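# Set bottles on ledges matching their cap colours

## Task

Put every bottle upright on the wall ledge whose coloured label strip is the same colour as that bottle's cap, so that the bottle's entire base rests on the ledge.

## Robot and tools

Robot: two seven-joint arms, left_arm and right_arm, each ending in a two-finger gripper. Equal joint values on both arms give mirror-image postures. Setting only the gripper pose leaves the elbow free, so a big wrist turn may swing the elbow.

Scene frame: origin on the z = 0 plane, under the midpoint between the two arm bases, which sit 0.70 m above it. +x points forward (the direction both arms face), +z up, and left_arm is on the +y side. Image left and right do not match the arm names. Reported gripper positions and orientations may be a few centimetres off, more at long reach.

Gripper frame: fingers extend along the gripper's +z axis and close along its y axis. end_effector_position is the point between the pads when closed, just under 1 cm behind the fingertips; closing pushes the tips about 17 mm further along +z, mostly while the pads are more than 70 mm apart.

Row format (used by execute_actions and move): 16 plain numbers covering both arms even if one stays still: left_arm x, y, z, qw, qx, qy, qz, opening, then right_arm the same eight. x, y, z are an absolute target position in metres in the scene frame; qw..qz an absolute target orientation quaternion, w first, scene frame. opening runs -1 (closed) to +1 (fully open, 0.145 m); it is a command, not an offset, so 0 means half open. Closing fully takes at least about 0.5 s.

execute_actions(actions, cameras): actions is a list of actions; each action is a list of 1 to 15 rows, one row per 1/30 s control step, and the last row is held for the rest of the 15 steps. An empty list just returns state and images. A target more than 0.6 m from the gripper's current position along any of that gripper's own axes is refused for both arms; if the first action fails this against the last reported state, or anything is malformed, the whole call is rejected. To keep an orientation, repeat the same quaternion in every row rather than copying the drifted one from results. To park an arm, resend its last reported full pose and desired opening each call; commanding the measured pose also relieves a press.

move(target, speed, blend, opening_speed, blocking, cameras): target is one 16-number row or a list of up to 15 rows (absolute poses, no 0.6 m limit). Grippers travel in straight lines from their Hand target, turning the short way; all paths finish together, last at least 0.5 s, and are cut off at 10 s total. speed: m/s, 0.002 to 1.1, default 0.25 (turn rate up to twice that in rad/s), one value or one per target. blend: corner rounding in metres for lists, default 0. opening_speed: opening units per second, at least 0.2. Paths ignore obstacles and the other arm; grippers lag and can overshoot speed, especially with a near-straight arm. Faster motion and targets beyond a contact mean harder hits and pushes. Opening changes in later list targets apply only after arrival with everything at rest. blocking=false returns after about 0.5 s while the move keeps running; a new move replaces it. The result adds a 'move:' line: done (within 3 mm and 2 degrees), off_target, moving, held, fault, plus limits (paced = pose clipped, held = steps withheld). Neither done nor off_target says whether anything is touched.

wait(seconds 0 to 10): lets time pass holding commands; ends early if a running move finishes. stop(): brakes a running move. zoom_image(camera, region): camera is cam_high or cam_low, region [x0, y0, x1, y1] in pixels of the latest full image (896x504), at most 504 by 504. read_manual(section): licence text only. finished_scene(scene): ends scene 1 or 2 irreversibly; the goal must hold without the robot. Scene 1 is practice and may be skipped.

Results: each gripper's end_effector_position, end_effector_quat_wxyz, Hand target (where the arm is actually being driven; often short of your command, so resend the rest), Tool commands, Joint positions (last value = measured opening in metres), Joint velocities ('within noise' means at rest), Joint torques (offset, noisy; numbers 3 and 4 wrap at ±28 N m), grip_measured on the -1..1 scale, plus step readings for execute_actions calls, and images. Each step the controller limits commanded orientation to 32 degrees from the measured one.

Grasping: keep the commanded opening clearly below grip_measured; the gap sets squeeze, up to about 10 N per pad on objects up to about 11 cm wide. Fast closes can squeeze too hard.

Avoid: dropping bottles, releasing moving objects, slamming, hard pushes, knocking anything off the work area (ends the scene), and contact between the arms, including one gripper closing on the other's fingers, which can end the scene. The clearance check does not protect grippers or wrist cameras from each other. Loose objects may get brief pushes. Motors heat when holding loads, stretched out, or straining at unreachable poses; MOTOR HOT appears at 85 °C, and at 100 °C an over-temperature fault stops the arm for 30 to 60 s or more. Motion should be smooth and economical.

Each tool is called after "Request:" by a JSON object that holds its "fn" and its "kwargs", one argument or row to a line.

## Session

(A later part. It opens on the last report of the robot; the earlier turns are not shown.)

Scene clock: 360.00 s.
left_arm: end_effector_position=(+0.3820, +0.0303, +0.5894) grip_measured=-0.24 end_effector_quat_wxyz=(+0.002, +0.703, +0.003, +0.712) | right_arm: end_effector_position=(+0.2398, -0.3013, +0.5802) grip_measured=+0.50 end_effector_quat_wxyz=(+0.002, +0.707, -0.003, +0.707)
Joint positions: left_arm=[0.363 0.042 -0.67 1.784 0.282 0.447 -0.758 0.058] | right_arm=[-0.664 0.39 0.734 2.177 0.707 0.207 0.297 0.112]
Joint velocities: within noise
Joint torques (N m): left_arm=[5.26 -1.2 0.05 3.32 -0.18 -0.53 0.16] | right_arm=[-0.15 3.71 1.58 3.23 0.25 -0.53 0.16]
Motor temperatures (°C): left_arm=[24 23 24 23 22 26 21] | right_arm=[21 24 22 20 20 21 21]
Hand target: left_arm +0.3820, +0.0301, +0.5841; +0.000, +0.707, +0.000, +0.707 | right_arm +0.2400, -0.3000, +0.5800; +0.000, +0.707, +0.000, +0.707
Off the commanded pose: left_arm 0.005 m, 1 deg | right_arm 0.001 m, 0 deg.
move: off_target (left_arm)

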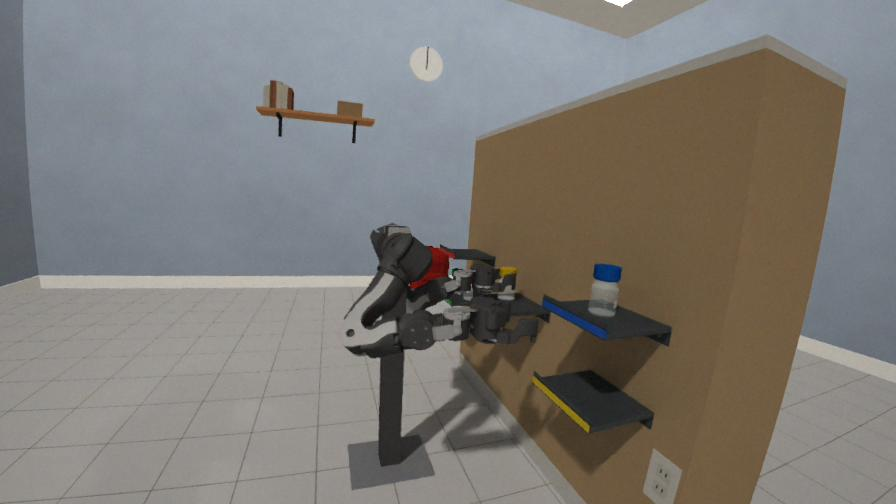

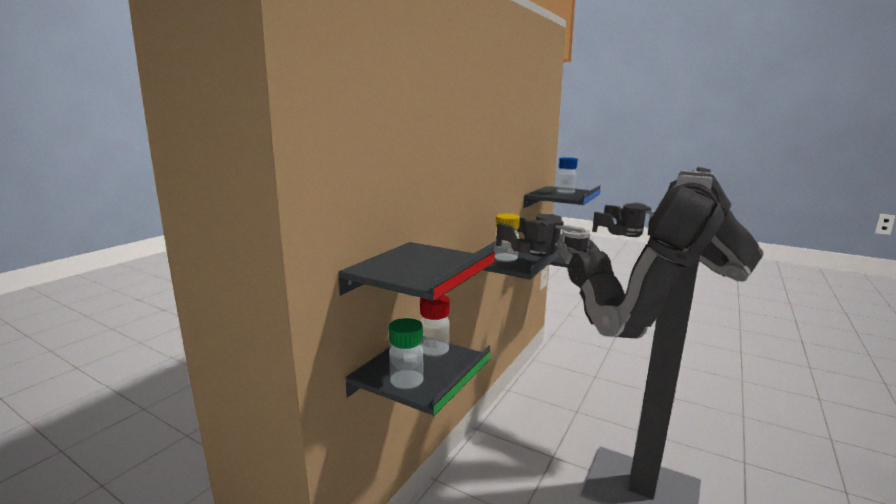

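Request:
{"fn": "move", "kwargs": {
  "target": [
    [0.382,0.03,0.588,0,0.7071,0,0.7071,-0.9,0.24,-0.3,0.58,0,0.7071,0,0.7071,0.5],
    [0.382,0.03,0.5885,0,0.7071,0,0.7071,0.35,0.24,-0.3,0.58,0,0.7071,0,0.7071,0.5]
  ],
  "speed": 0.05,
  "opening_speed": 0.4,
  "cameras": ["cam_high","cam_low"]
}}

Request:
{"fn": "move", "kwargs": {
  "target": [
    [0.29,0.04,0.595,0,0.7071,0,0.7071,0.35,0.24,-0.3,0.58,0,0.7071,0,0.7071,0.5],
    [0.265,0.2,0.56,0,0.7071,0,0.7071,0.35,0.24,-0.3,0.58,0,0.7071,0,0.7071,0.5],
    [0.24,0.335,0.51,0,0.7071,0,0.7071,0.38,0.25,-0.1,0.58,0,0.7071,0,0.7071,1]
  ],
  "speed": [0.12,0.2,0.2]
}}

Request:
{"fn": "zoom_image", "kwargs": {
  "camera": "cam_high",
  "region": [430, 200, 680, 420]
}}

Request:
{"fn": "zoom_image", "kwargs": {
  "camera": "cam_low",
  "region": [340, 160, 620, 420]
}}

Scene clock: 382.67 s.
left_arm: end_effector_position=(+0.3821, +0.0299, +0.5884) grip_measured=+0.35 end_effector_quat_wxyz=(-0.001, +0.706, +0.000, +0.708) | right_arm: end_effector_position=(+0.2398, -0.3013, +0.5802) grip_measured=+0.50 end_effector_quat_wxyz=(+0.002, +0.707, -0.003, +0.707)
Joint positions: left_arm=[0.366 0.042 -0.67 1.784 0.284 0.464 -0.758 0.101] | right_arm=[-0.664 0.39 0.734 2.177 0.707 0.207 0.297 0.112]
Joint velocities: within noise
Joint torques (N m): left_arm=[6.63 -2.07 0.69 5.23 -0.14 -0.41 0.09] | right_arm=[-0.15 3.81 1.7 3.26 0.23 -0.52 0.14]
Motor temperatures (°C): left_arm=[24 23 23 23 21 25 21] | right_arm=[21 24 22 20 20 21 21]
Hand target: left_arm +0.3820, +0.0300, +0.5885; +0.000, +0.707, +0.000, +0.707 | right_arm +0.2400, -0.3000, +0.5800; +0.000, +0.707, +0.000, +0.707
Off the commanded pose: left_arm 0.000 m, 0 deg | right_arm 0.001 m, 0 deg.
move: done

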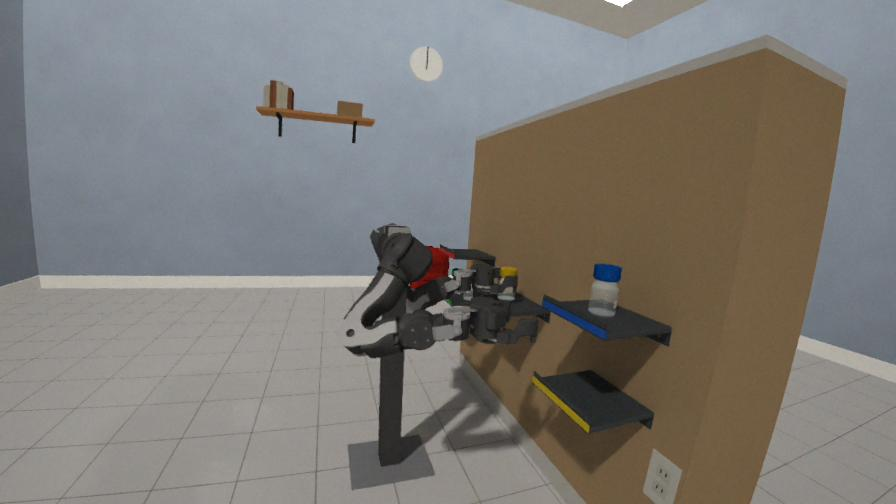

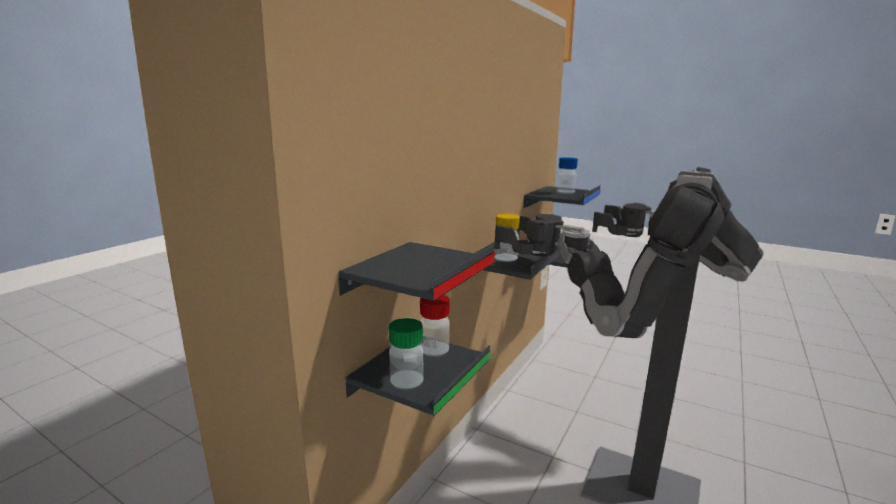

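Scene clock: 386.40 s.
left_arm: end_effector_position=(+0.2397, +0.3355, +0.5095) grip_measured=+0.38 end_effector_quat_wxyz=(-0.002, +0.708, +0.002, +0.707) | right_arm: end_effector_position=(+0.2498, -0.0990, +0.5812) grip_measured=+1.00 end_effector_quat_wxyz=(-0.003, +0.705, +0.001, +0.709)
Joint positions: left_arm=[-0.935 0.88 0.377 1.799 0.966 -0.498 0.057 0.103] | right_arm=[-0.528 -0.024 -0.374 2.417 -0.216 0.343 -0.235 0.145]
Joint velocities: within noise
Joint torques (N m): left_arm=[0.3 4.31 2.51 2.96 0.21 -0.69 0.23] | right_arm=[0.15 -1.31 -0.4 3.86 -0.06 -0.31 -0.08]
Motor temperatures (°C): left_arm=[23 23 23 23 21 25 21] | right_arm=[21 24 22 20 20 21 21]
Hand target: left_arm +0.2400, +0.3350, +0.5101; +0.000, +0.707, +0.000, +0.707 | right_arm +0.2500, -0.1001, +0.5800; +0.000, +0.707, +0.000, +0.707
Off the commanded pose: left_arm 0.001 m, 0 deg | right_arm 0.002 m, 0 deg.
move: done

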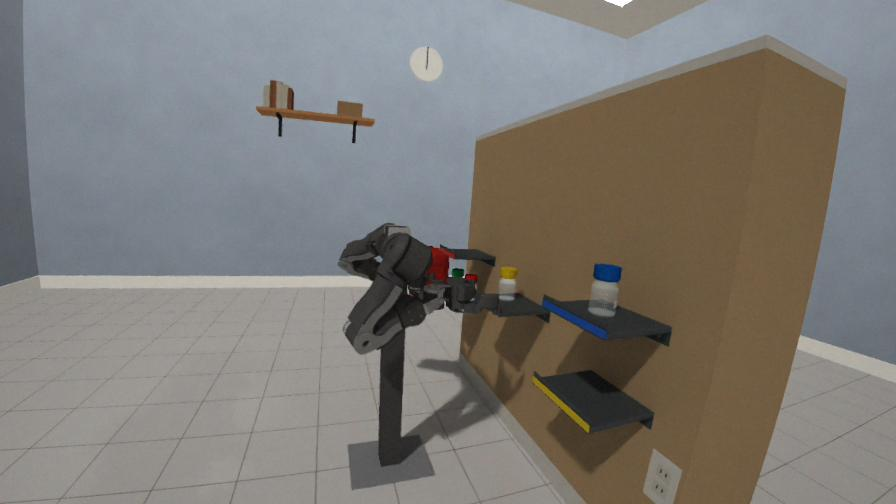

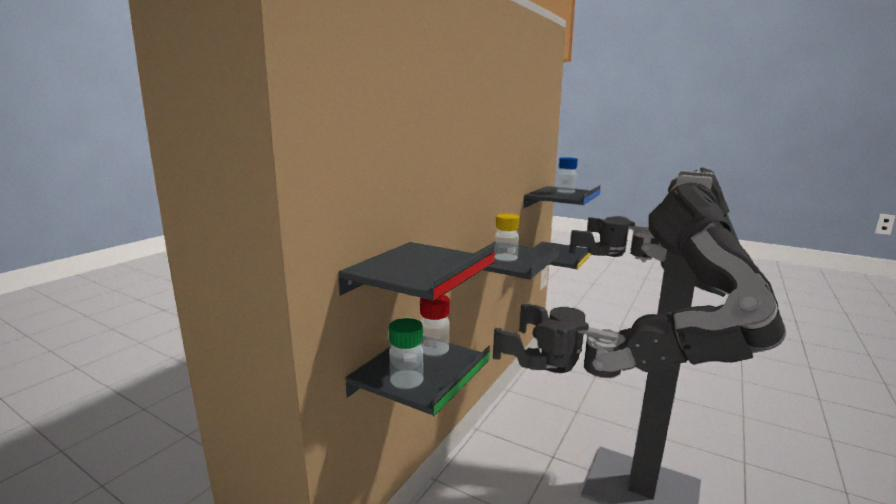

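Scaled by 2.016 from the camera's 896x504 image, which has a finer 1280x720 frame.

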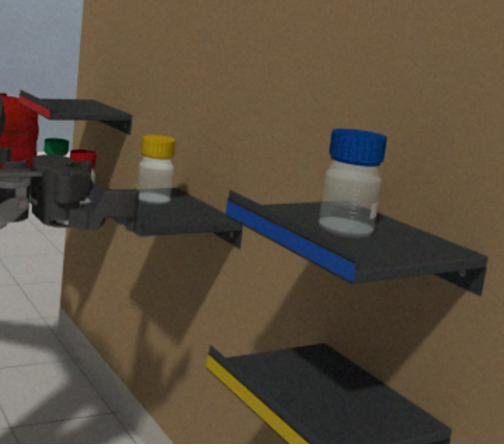

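Scaled by 1.800 from the camera's 896x504 image, which has a finer 1280x720 frame.

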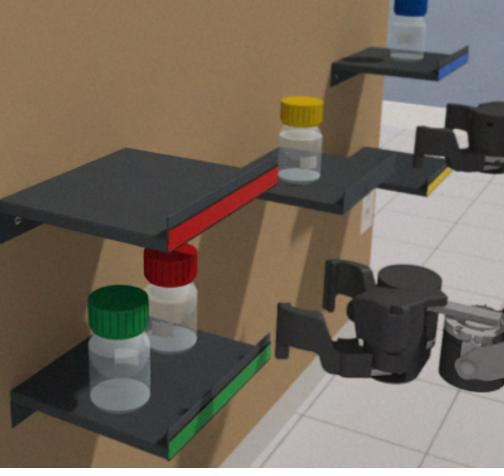

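Request:
{"fn": "move", "kwargs": {
  "target": [
    [0.32,0.337,0.507,0,0.7071,0,0.7071,0.38,0.285,0.03,0.6,0,0.7071,0,0.7071,1],
    [0.39,0.337,0.503,0,0.7071,0,0.7071,0.38,0.38,0.03,0.592,0,0.7071,0,0.7071,1]
  ],
  "speed": 0.15
}}

Request:
{"fn": "zoom_image", "kwargs": {
  "camera": "cam_high",
  "region": [430, 220, 570, 340]
}}

Request:
{"fn": "zoom_image", "kwargs": {
  "camera": "cam_low",
  "region": [340, 180, 600, 420]
}}

Scene clock: 399.07 s.
left_arm: end_effector_position=(+0.3908, +0.3380, +0.5072) grip_measured=+0.38 end_effector_quat_wxyz=(-0.002, +0.703, +0.002, +0.711) | right_arm: end_effector_position=(+0.3802, +0.0290, +0.5929) grip_measured=+1.00 end_effector_quat_wxyz=(+0.002, +0.707, -0.002, +0.707)
Joint positions: left_arm=[0.131 0.88 -0.254 1.283 0.922 -0.256 0.063 0.103] | right_arm=[0.414 -0.178 -0.758 1.609 0.176 0.453 -0.844 0.145]
Joint velocities: within noise
Joint torques (N m): left_arm=[5.18 5.95 1.7 2.56 0.16 -0.57 0.22] | right_arm=[4.63 -3.23 0.08 3.75 -0.23 -0.4 0.12]
Motor temperatures (°C): left_arm=[23 23 23 22 21 25 21] | right_arm=[21 24 22 21 20 21 21]
Hand target: left_arm +0.3900, +0.3371, +0.5030; +0.000, +0.707, +0.000, +0.707 | right_arm +0.3800, +0.0300, +0.5920; +0.000, +0.707, +0.000, +0.707
Off the commanded pose: left_arm 0.004 m, 1 deg | right_arm 0.001 m, 0 deg.
joint read past its limit (right arm) — joint 2 (shoulder roll), lower limit.
move: off_target (left_arm)

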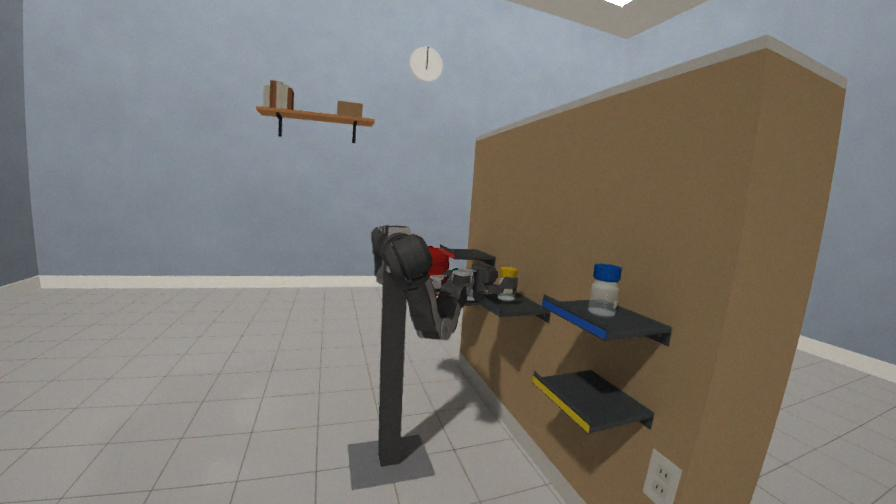

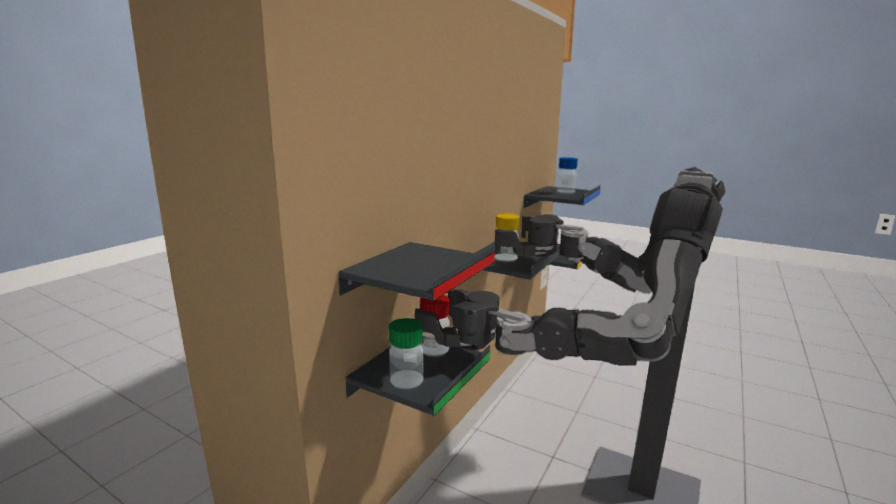

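Scaled by 3.600 from the camera's 896x504 image, which has a finer 1280x720 frame.

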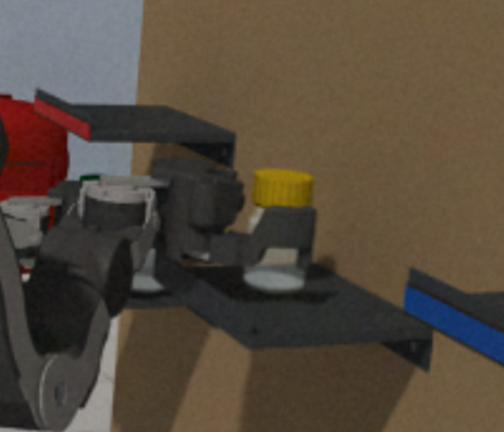

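Scaled by 1.938 from the camera's 896x504 image, which has a finer 1280x720 frame.

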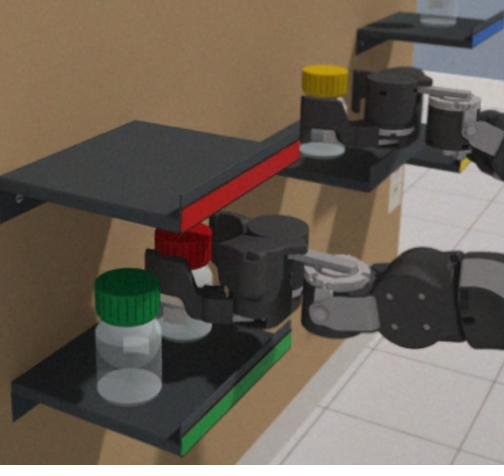

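Request:
{"fn": "move", "kwargs": {
  "target": [
    [0.39,0.337,0.503,0,0.7071,0,0.7071,0.38,0.38,0.03,0.6,0,0.7071,0,0.7071,1],
    [0.39,0.337,0.503,0,0.7071,0,0.7071,-0.9,0.38,0.03,0.6,0,0.7071,0,0.7071,-0.9]
  ],
  "speed": 0.1,
  "opening_speed": 0.8
}}

Request:
{"fn": "zoom_image", "kwargs": {
  "camera": "cam_high",
  "region": [430, 220, 570, 340]
}}

Request:
{"fn": "zoom_image", "kwargs": {
  "camera": "cam_low",
  "region": [340, 180, 600, 420]
}}

Scene clock: 412.43 s.
left_arm: end_effector_position=(+0.3907, +0.3380, +0.5067) grip_measured=-0.28 end_effector_quat_wxyz=(-0.002, +0.703, +0.001, +0.711) | right_arm: end_effector_position=(+0.3805, +0.0296, +0.5994) grip_measured=-0.24 end_effector_quat_wxyz=(+0.000, +0.707, -0.001, +0.707)
Joint positions: left_arm=[0.131 0.88 -0.255 1.281 0.922 -0.256 0.064 0.055] | right_arm=[0.433 -0.178 -0.761 1.622 0.197 0.477 -0.855 0.058]
Joint velocities: within noise
Joint torques (N m): left_arm=[5.24 5.97 1.8 2.8 0.17 -0.58 0.19] | right_arm=[5.1 -3.57 -0.14 4.34 -0.23 -0.2 -0.06]
Motor temperatures (°C): left_arm=[23 24 23 22 21 25 21] | right_arm=[22 24 22 21 20 21 21]
Hand target: left_arm +0.3900, +0.3371, +0.5030; +0.000, +0.707, +0.000, +0.707 | right_arm +0.3800, +0.0300, +0.6000; +0.000, +0.707, +0.000, +0.707
Off the commanded pose: left_arm 0.004 m, 1 deg | right_arm 0.001 m, 0 deg.
joint read past its limit (right arm) — joint 2 (shoulder roll), lower limit.
joint sent to its limit (right arm) — joint 2 (shoulder roll), lower limit. The joint targets still meet the commanded pose.
move: off_target (left_arm); target 2's new opening was sent with left_arm's hand 0.004 m and 1 deg from that target

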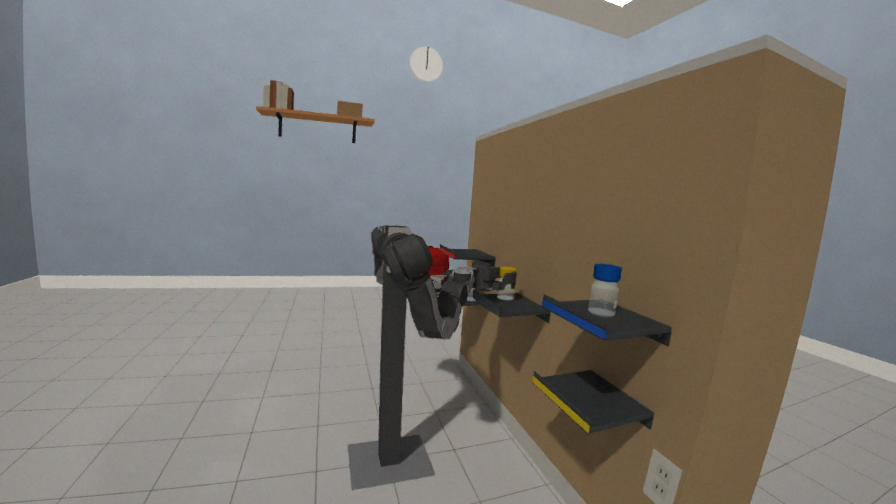

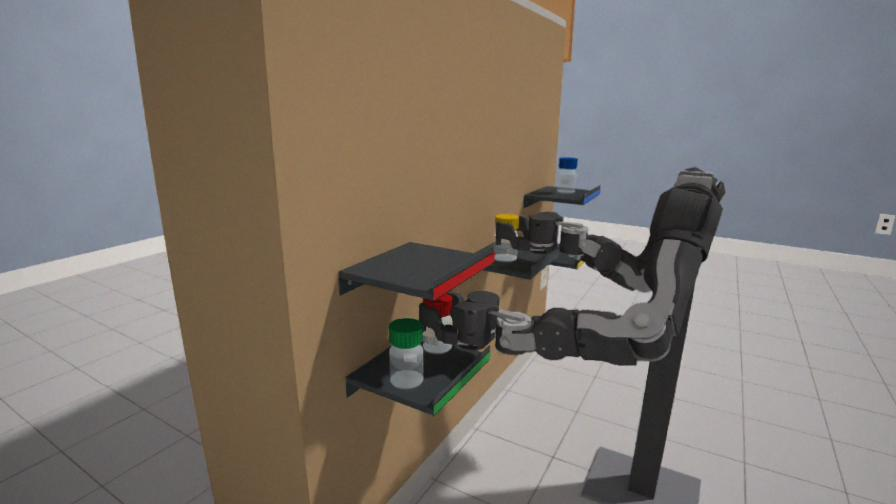

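Scaled by 3.600 from the camera's 896x504 image, which has a finer 1280x720 frame.

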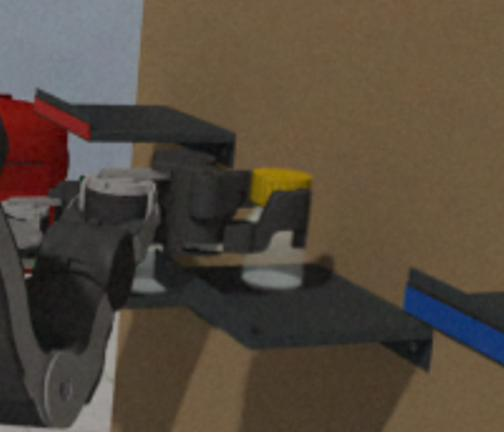

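Scaled by 1.938 from the camera's 896x504 image, which has a finer 1280x720 frame.

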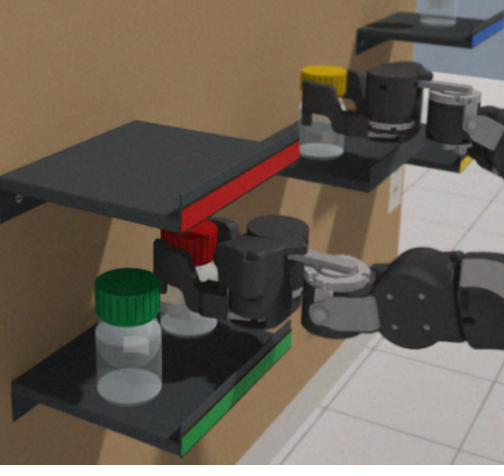

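Request:
{"fn": "move", "kwargs": {
  "target": [
    [0.39,0.338,0.545,0,0.7071,0,0.7071,-0.9,0.38,0.03,0.648,0,0.7071,0,0.7071,-0.9],
    [0.235,0.338,0.55,0,0.7071,0,0.7071,-0.9,0.345,-0.15,0.648,0,0.7071,0,0.7071,-0.9],
    [0.225,0.338,0.65,0,0.7071,0,0.7071,-0.9,0.335,-0.225,0.58,0,0.7071,0,0.7071,-0.9],
    [0.225,0.338,0.74,0,0.7071,0,0.7071,-0.9,0.335,-0.225,0.54,0,0.7071,0,0.7071,-0.9]
  ],
  "speed": 0.13,
  "blend": [0.005,0.01,0.01,0]
}}

Request:
{"fn": "zoom_image", "kwargs": {
  "camera": "cam_high",
  "region": [430, 200, 680, 420]
}}

Request:
{"fn": "zoom_image", "kwargs": {
  "camera": "cam_low",
  "region": [340, 130, 600, 420]
}}

Scene clock: 439.23 s.
left_arm: end_effector_position=(+0.2249, +0.3369, +0.7392) grip_measured=-0.28 end_effector_quat_wxyz=(+0.001, +0.709, -0.002, +0.705) | right_arm: end_effector_position=(+0.3347, -0.2266, +0.5377) grip_measured=-0.24 end_effector_quat_wxyz=(+0.003, +0.712, -0.002, +0.702)
Joint positions: left_arm=[-0.966 0.881 1.576 2.193 1.524 0.612 0.089 0.055] | right_arm=[-0.199 0.682 -0.097 1.959 0.642 0.063 -0.32 0.058]
Joint velocities: within noise
Joint torques (N m): left_arm=[0.65 3.78 1.92 0.27 0.17 -0.8 -0.05] | right_arm=[3.07 3.31 2.19 3.64 -0.21 -0.8 0.18]
Motor temperatures (°C): left_arm=[23 24 24 22 21 25 21] | right_arm=[22 24 22 21 20 20 21]
Hand target: left_arm +0.2250, +0.3380, +0.7401; +0.000, +0.707, +0.000, +0.707 | right_arm +0.3350, -0.2250, +0.5400; +0.000, +0.707, +0.000, +0.707
Off the commanded pose: left_arm 0.001 m, 0 deg | right_arm 0.003 m, 1 deg.
joint read past its limit (left arm) — joint 3 (upper arm roll), upper limit.
move: done

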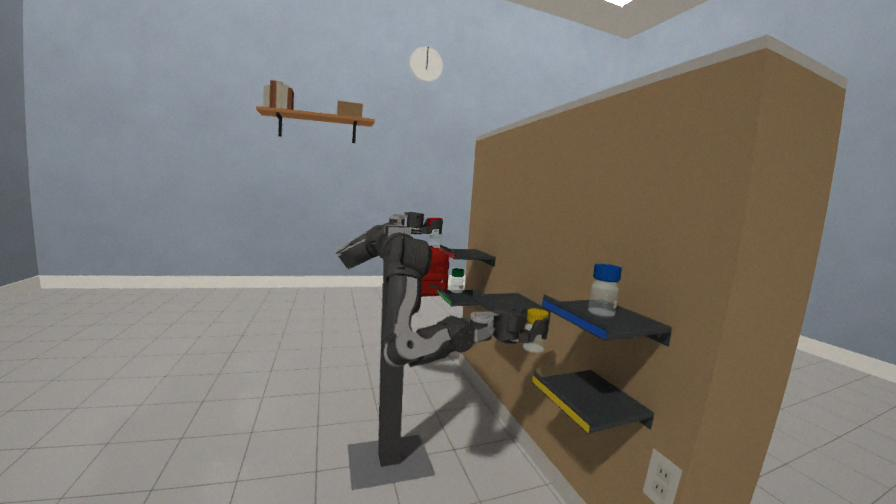

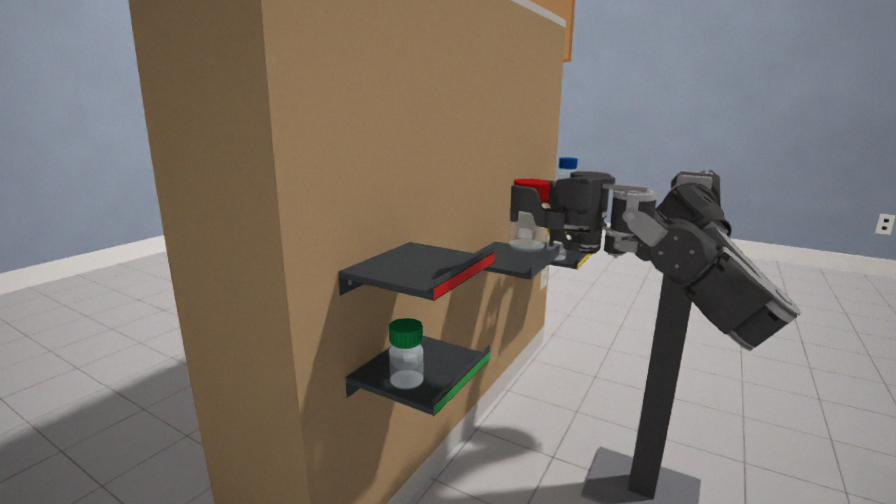

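Scaled by 2.016 from the camera's 896x504 image, which has a finer 1280x720 frame.

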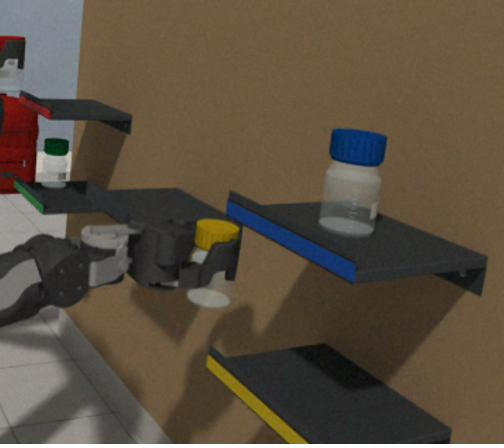

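Scaled by 1.738 from the camera's 896x504 image, which has a finer 1280x720 frame.

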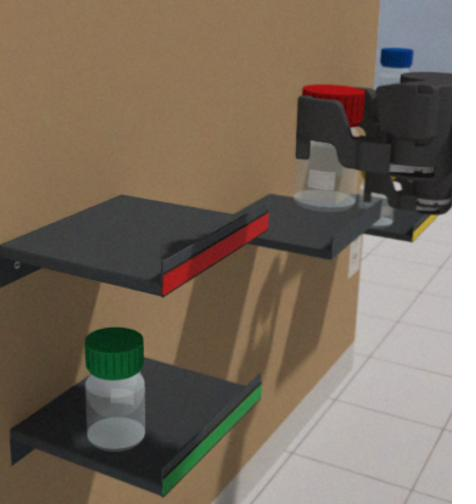

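Request:
{"fn": "move", "kwargs": {
  "target": [
    [0.3,0.36,0.74,0,0.7071,0,0.7071,-0.9,0.365,-0.3,0.54,0,0.7071,0,0.7071,-0.9],
    [0.38,0.39,0.74,-0.0616,0.7044,0.0616,0.7044,-0.9,0.383,-0.405,0.54,0,0.7071,0,0.7071,-0.9],
    [0.38,0.39,0.706,-0.0616,0.7044,0.0616,0.7044,-0.9,0.383,-0.405,0.518,0,0.7071,0,0.7071,-0.9]
  ],
  "speed": [0.13,0.13,0.06],
  "blend": [0.01,0,0]
}}

Request:
{"fn": "zoom_image", "kwargs": {
  "camera": "cam_high",
  "region": [540, 290, 680, 430]
}}

Request:
{"fn": "zoom_image", "kwargs": {
  "camera": "cam_low",
  "region": [340, 170, 500, 310]
}}

Scene clock: 452.07 s.
left_arm: end_effector_position=(+0.3805, +0.3888, +0.7048) grip_measured=-0.28 end_effector_quat_wxyz=(-0.059, +0.708, +0.060, +0.701) | right_arm: end_effector_position=(+0.3822, -0.4059, +0.5149) grip_measured=-0.24 end_effector_quat_wxyz=(+0.001, +0.713, -0.002, +0.702)
Joint positions: left_arm=[-1.132 1.591 1.169 1.608 1.583 0.046 -0.224 0.055] | right_arm=[0.168 0.853 0.028 1.038 0.84 -0.155 0.411 0.058]
Joint velocities: within noise
Joint torques (N m): left_arm=[5.18 3.1 3.58 0.47 -0.07 -0.96 -0.05] | right_arm=[4.84 7.03 3.26 3.06 0.42 -0.74 0.17]
Motor temperatures (°C): left_arm=[23 24 24 22 21 26 21] | right_arm=[22 24 22 21 20 21 21]
Hand target: left_arm +0.3800, +0.3900, +0.7060; -0.062, +0.704, +0.062, +0.704 | right_arm +0.3830, -0.4050, +0.5180; +0.000, +0.707, +0.000, +0.707
Off the commanded pose: left_arm 0.002 m, 1 deg | right_arm 0.003 m, 1 deg.
move: done

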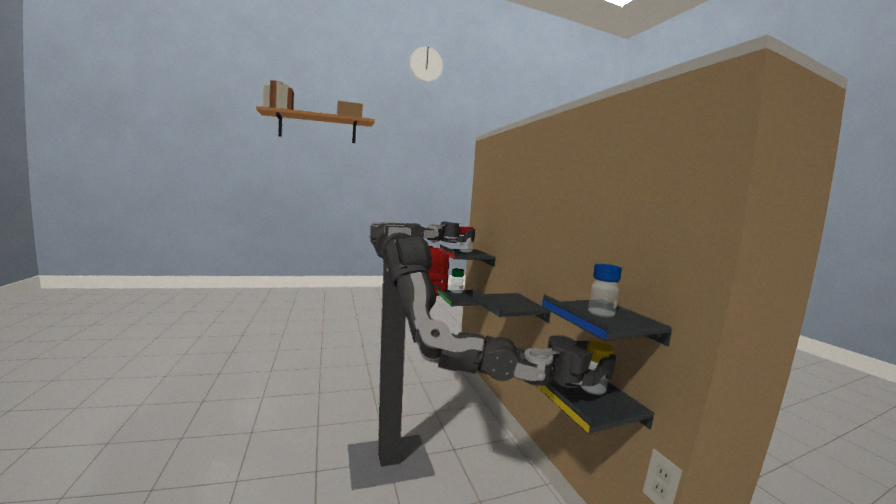

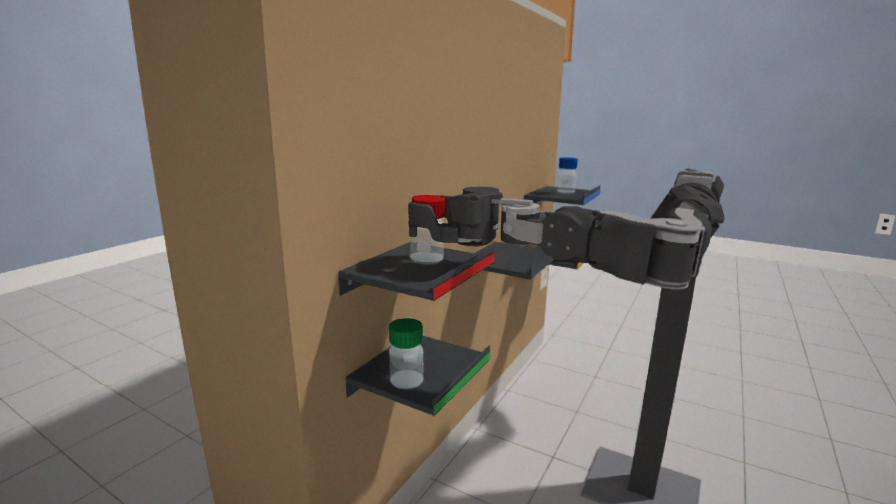

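Scaled by 3.600 from the camera's 896x504 image, which has a finer 1280x720 frame.

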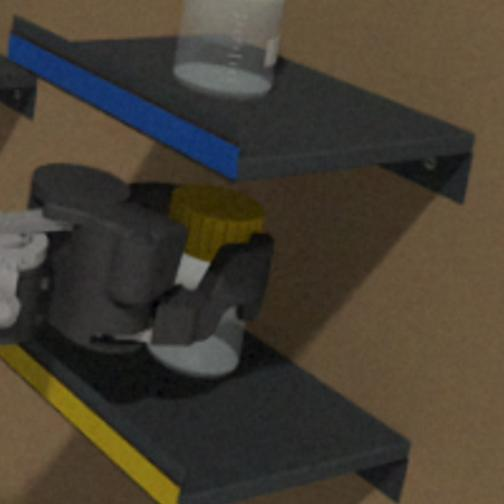

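Scaled by 3.150 from the camera's 896x504 image, which has a finer 1280x720 frame.

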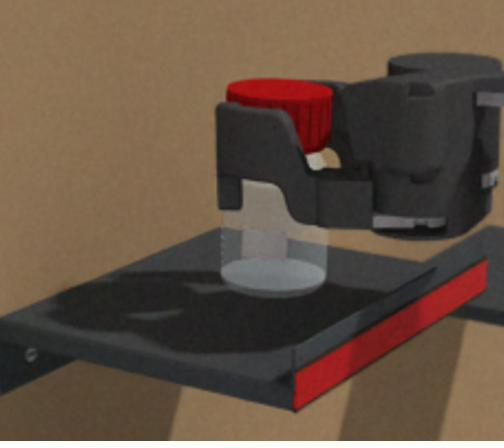

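Creep down both.

Request:
{"fn": "move", "kwargs": {
  "target": [
    [0.38,0.39,0.699,-0.0616,0.7044,0.0616,0.7044,-0.9,0.383,-0.405,0.507,0,0.7071,0,0.7071,-0.9]
  ],
  "speed": 0.03,
  "cameras": ["cam_high","cam_low"]
}}

Request:
{"fn": "zoom_image", "kwargs": {
  "camera": "cam_high",
  "region": [560, 320, 660, 420]
}}

Request:
{"fn": "zoom_image", "kwargs": {
  "camera": "cam_low",
  "region": [340, 170, 500, 310]
}}

Scene clock: 462.53 s.
left_arm: end_effector_position=(+0.3807, +0.3887, +0.7003) grip_measured=-0.28 end_effector_quat_wxyz=(-0.059, +0.705, +0.060, +0.704) | right_arm: end_effector_position=(+0.3821, -0.4058, +0.5039) grip_measured=-0.24 end_effector_quat_wxyz=(+0.001, +0.713, -0.002, +0.702)
Joint positions: left_arm=[-1.157 1.591 1.167 1.608 1.58 0.01 -0.224 0.055] | right_arm=[0.184 0.822 0.028 0.988 0.812 -0.185 0.437 0.058]
Joint velocities: within noise
Joint torques (N m): left_arm=[4.63 2.7 3.12 0.53 -0.06 -0.85 -0.05] | right_arm=[5.08 7.03 3.25 3.07 0.41 -0.71 0.17]
Motor temperatures (°C): left_arm=[23 24 25 22 21 26 21] | right_arm=[22 25 23 21 20 21 21]
Hand target: left_arm +0.3800, +0.3901, +0.6990; -0.062, +0.704, +0.062, +0.704 | right_arm +0.3829, -0.4051, +0.5069; +0.000, +0.707, +0.000, +0.707
Off the commanded pose: left_arm 0.002 m, 0 deg | right_arm 0.003 m, 1 deg.
move: done

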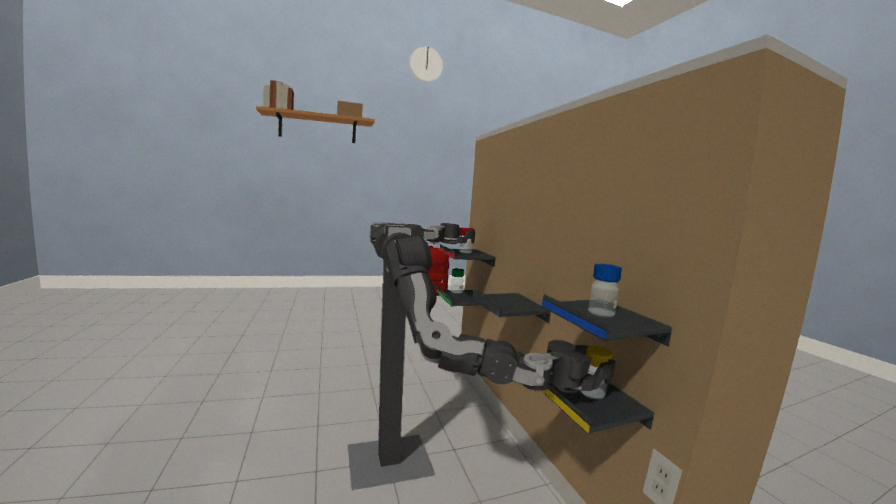

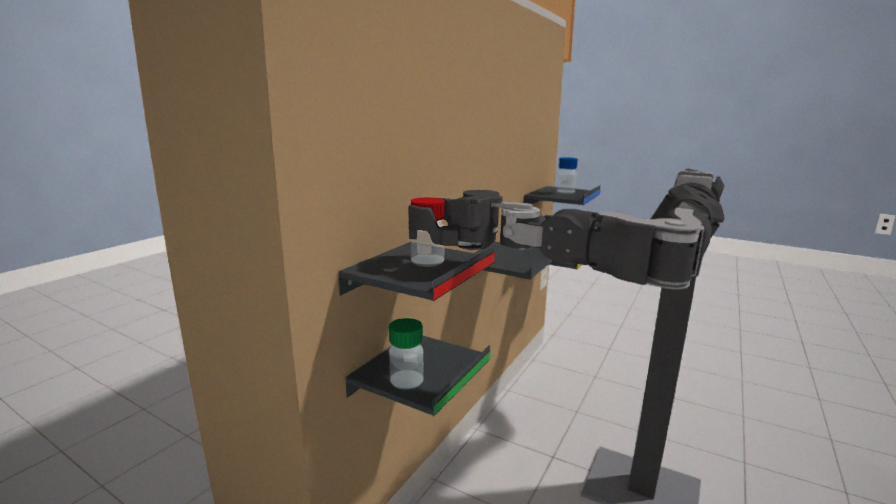

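Scaled by 5.040 from the camera's 896x504 image, which has a finer 1280x720 frame.

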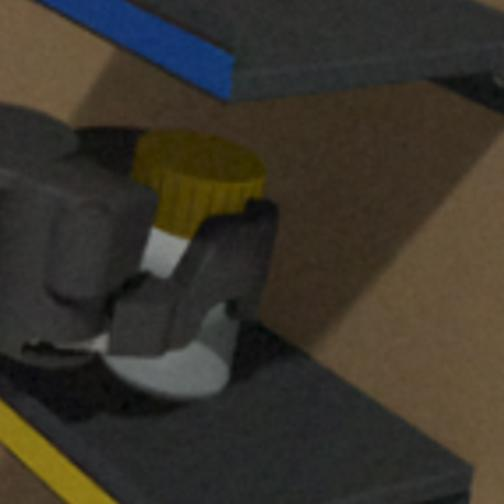

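Scaled by 3.150 from the camera's 896x504 image, which has a finer 1280x720 frame.

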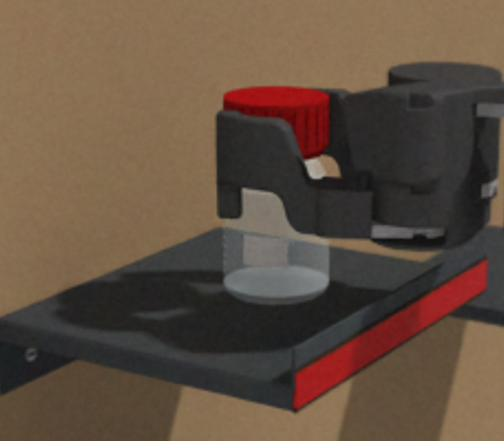

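Request:
{"fn": "move", "kwargs": {
  "target": [
    [0.38,0.39,0.696,-0.0616,0.7044,0.0616,0.7044,-0.9,0.383,-0.405,0.499,0,0.7071,0,0.7071,-0.9]
  ],
  "speed": 0.03,
  "cameras": ["cam_high","cam_low"]
}}

Request:
{"fn": "zoom_image", "kwargs": {
  "camera": "cam_high",
  "region": [560, 320, 660, 420]
}}

Request:
{"fn": "zoom_image", "kwargs": {
  "camera": "cam_low",
  "region": [340, 170, 500, 310]
}}

Scene clock: 472.57 s.
left_arm: end_effector_position=(+0.3808, +0.3886, +0.7000) grip_measured=-0.28 end_effector_quat_wxyz=(-0.059, +0.701, +0.060, +0.708) | right_arm: end_effector_position=(+0.3828, -0.4068, +0.5009) grip_measured=-0.24 end_effector_quat_wxyz=(+0.002, +0.706, -0.002, +0.708)
Joint positions: left_arm=[-1.167 1.591 1.167 1.609 1.579 -0.01 -0.224 0.055] | right_arm=[0.201 0.805 0.028 0.951 0.8 -0.219 0.455 0.058]
Joint velocities: within noise
Joint torques (N m): left_arm=[4.13 2.65 2.76 0.53 -0.03 -0.63 -0.04] | right_arm=[4.34 6.29 1.91 2.62 0.39 -0.46 0.12]
Motor temperatures (°C): left_arm=[23 23 25 21 21 26 21] | right_arm=[22 25 23 21 20 21 21]
Hand target: left_arm +0.3800, +0.3900, +0.6959; -0.062, +0.705, +0.062, +0.704 | right_arm +0.3830, -0.4050, +0.4991; +0.000, +0.707, +0.000, +0.707
Off the commanded pose: left_arm 0.004 m, 1 deg | right_arm 0.003 m, 0 deg.
move: off_target (left_arm)

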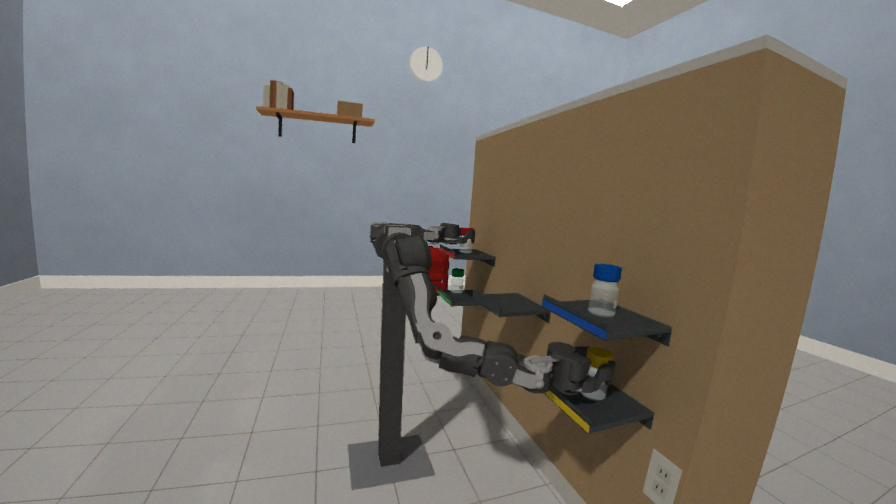

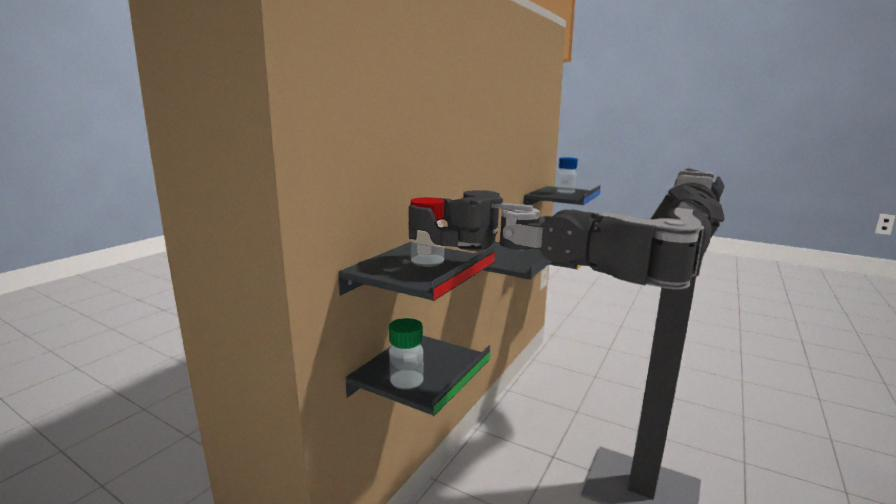

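Scaled by 5.040 from the camera's 896x504 image, which has a finer 1280x720 frame.

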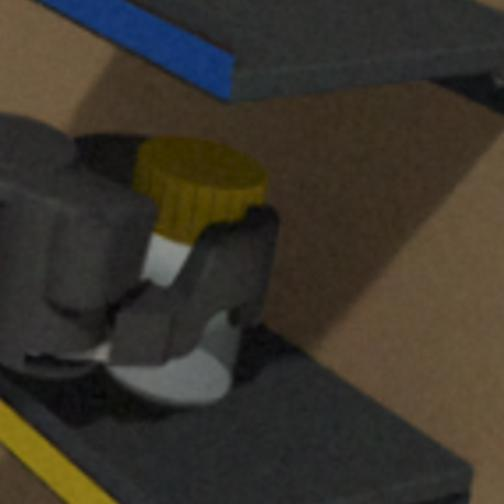

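Scaled by 3.150 from the camera's 896x504 image, which has a finer 1280x720 frame.

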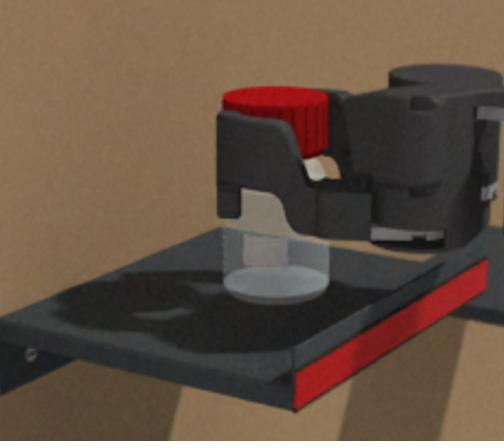

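Request:
{"fn": "move", "kwargs": {
  "target": [
    [0.38,0.389,0.6985,-0.0616,0.7044,0.0616,0.7044,-0.9,0.383,-0.406,0.4995,0,0.7071,0,0.7071,-0.9],
    [0.38,0.389,0.699,-0.0616,0.7044,0.0616,0.7044,0.35,0.383,-0.406,0.5,0,0.7071,0,0.7071,0.35]
  ],
  "speed": 0.04,
  "opening_speed": 0.35
}}

Request:
{"fn": "zoom_image", "kwargs": {
  "camera": "cam_high",
  "region": [560, 320, 660, 420]
}}

Request:
{"fn": "zoom_image", "kwargs": {
  "camera": "cam_low",
  "region": [340, 170, 500, 310]
}}

Scene clock: 485.53 s.
left_arm: end_effector_position=(+0.3807, +0.3877, +0.6995) grip_measured=+0.35 end_effector_quat_wxyz=(-0.059, +0.704, +0.059, +0.706) | right_arm: end_effector_position=(+0.3828, -0.4070, +0.5008) grip_measured=+0.35 end_effector_quat_wxyz=(+0.001, +0.707, -0.001, +0.708)
Joint positions: left_arm=[-1.164 1.591 1.167 1.613 1.579 0.001 -0.229 0.101] | right_arm=[0.204 0.805 0.028 0.947 0.8 -0.219 0.46 0.101]
Joint velocities: within noise
Joint torques (N m): left_arm=[5.39 2.73 3.69 0.46 0 -0.53 -0.04] | right_arm=[4.34 7.16 2.36 2.92 0.4 -0.39 0.09]
Motor temperatures (°C): left_arm=[23 23 25 21 21 26 21] | right_arm=[22 25 23 21 20 21 21]
Hand target: left_arm +0.3800, +0.3890, +0.6990; -0.062, +0.704, +0.062, +0.704 | right_arm +0.3830, -0.4060, +0.5000; +0.000, +0.707, +0.000, +0.707
Off the commanded pose: left_arm 0.002 m, 0 deg | right_arm 0.001 m, 0 deg.
move: done

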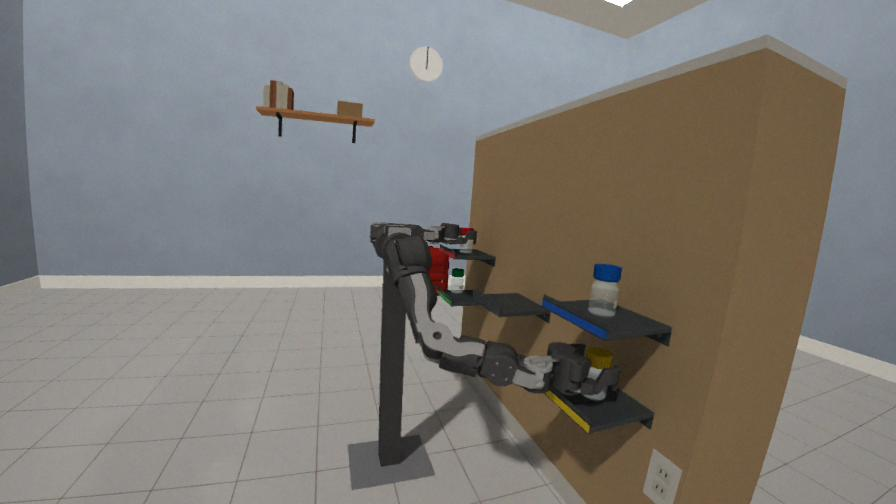

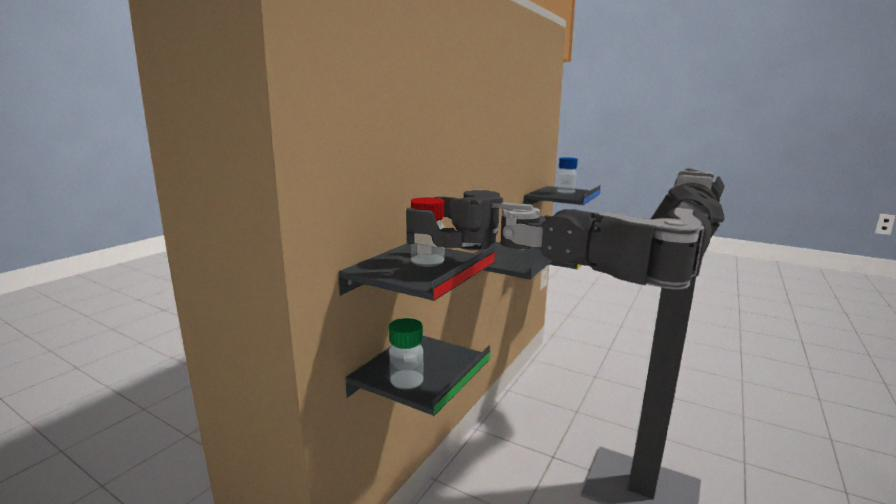

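Scaled by 5.040 from the camera's 896x504 image, which has a finer 1280x720 frame.

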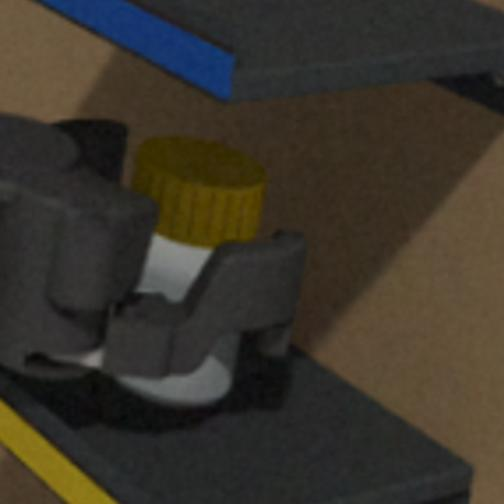

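Scaled by 3.150 from the camera's 896x504 image, which has a finer 1280x720 frame.

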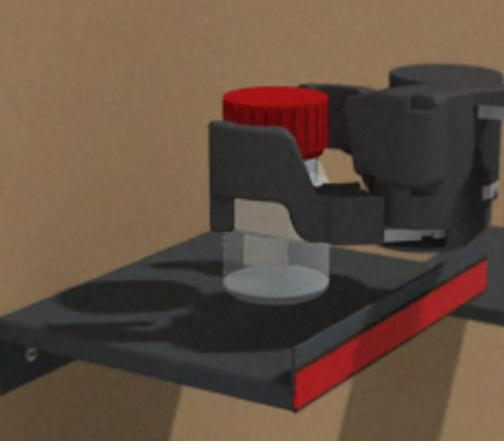

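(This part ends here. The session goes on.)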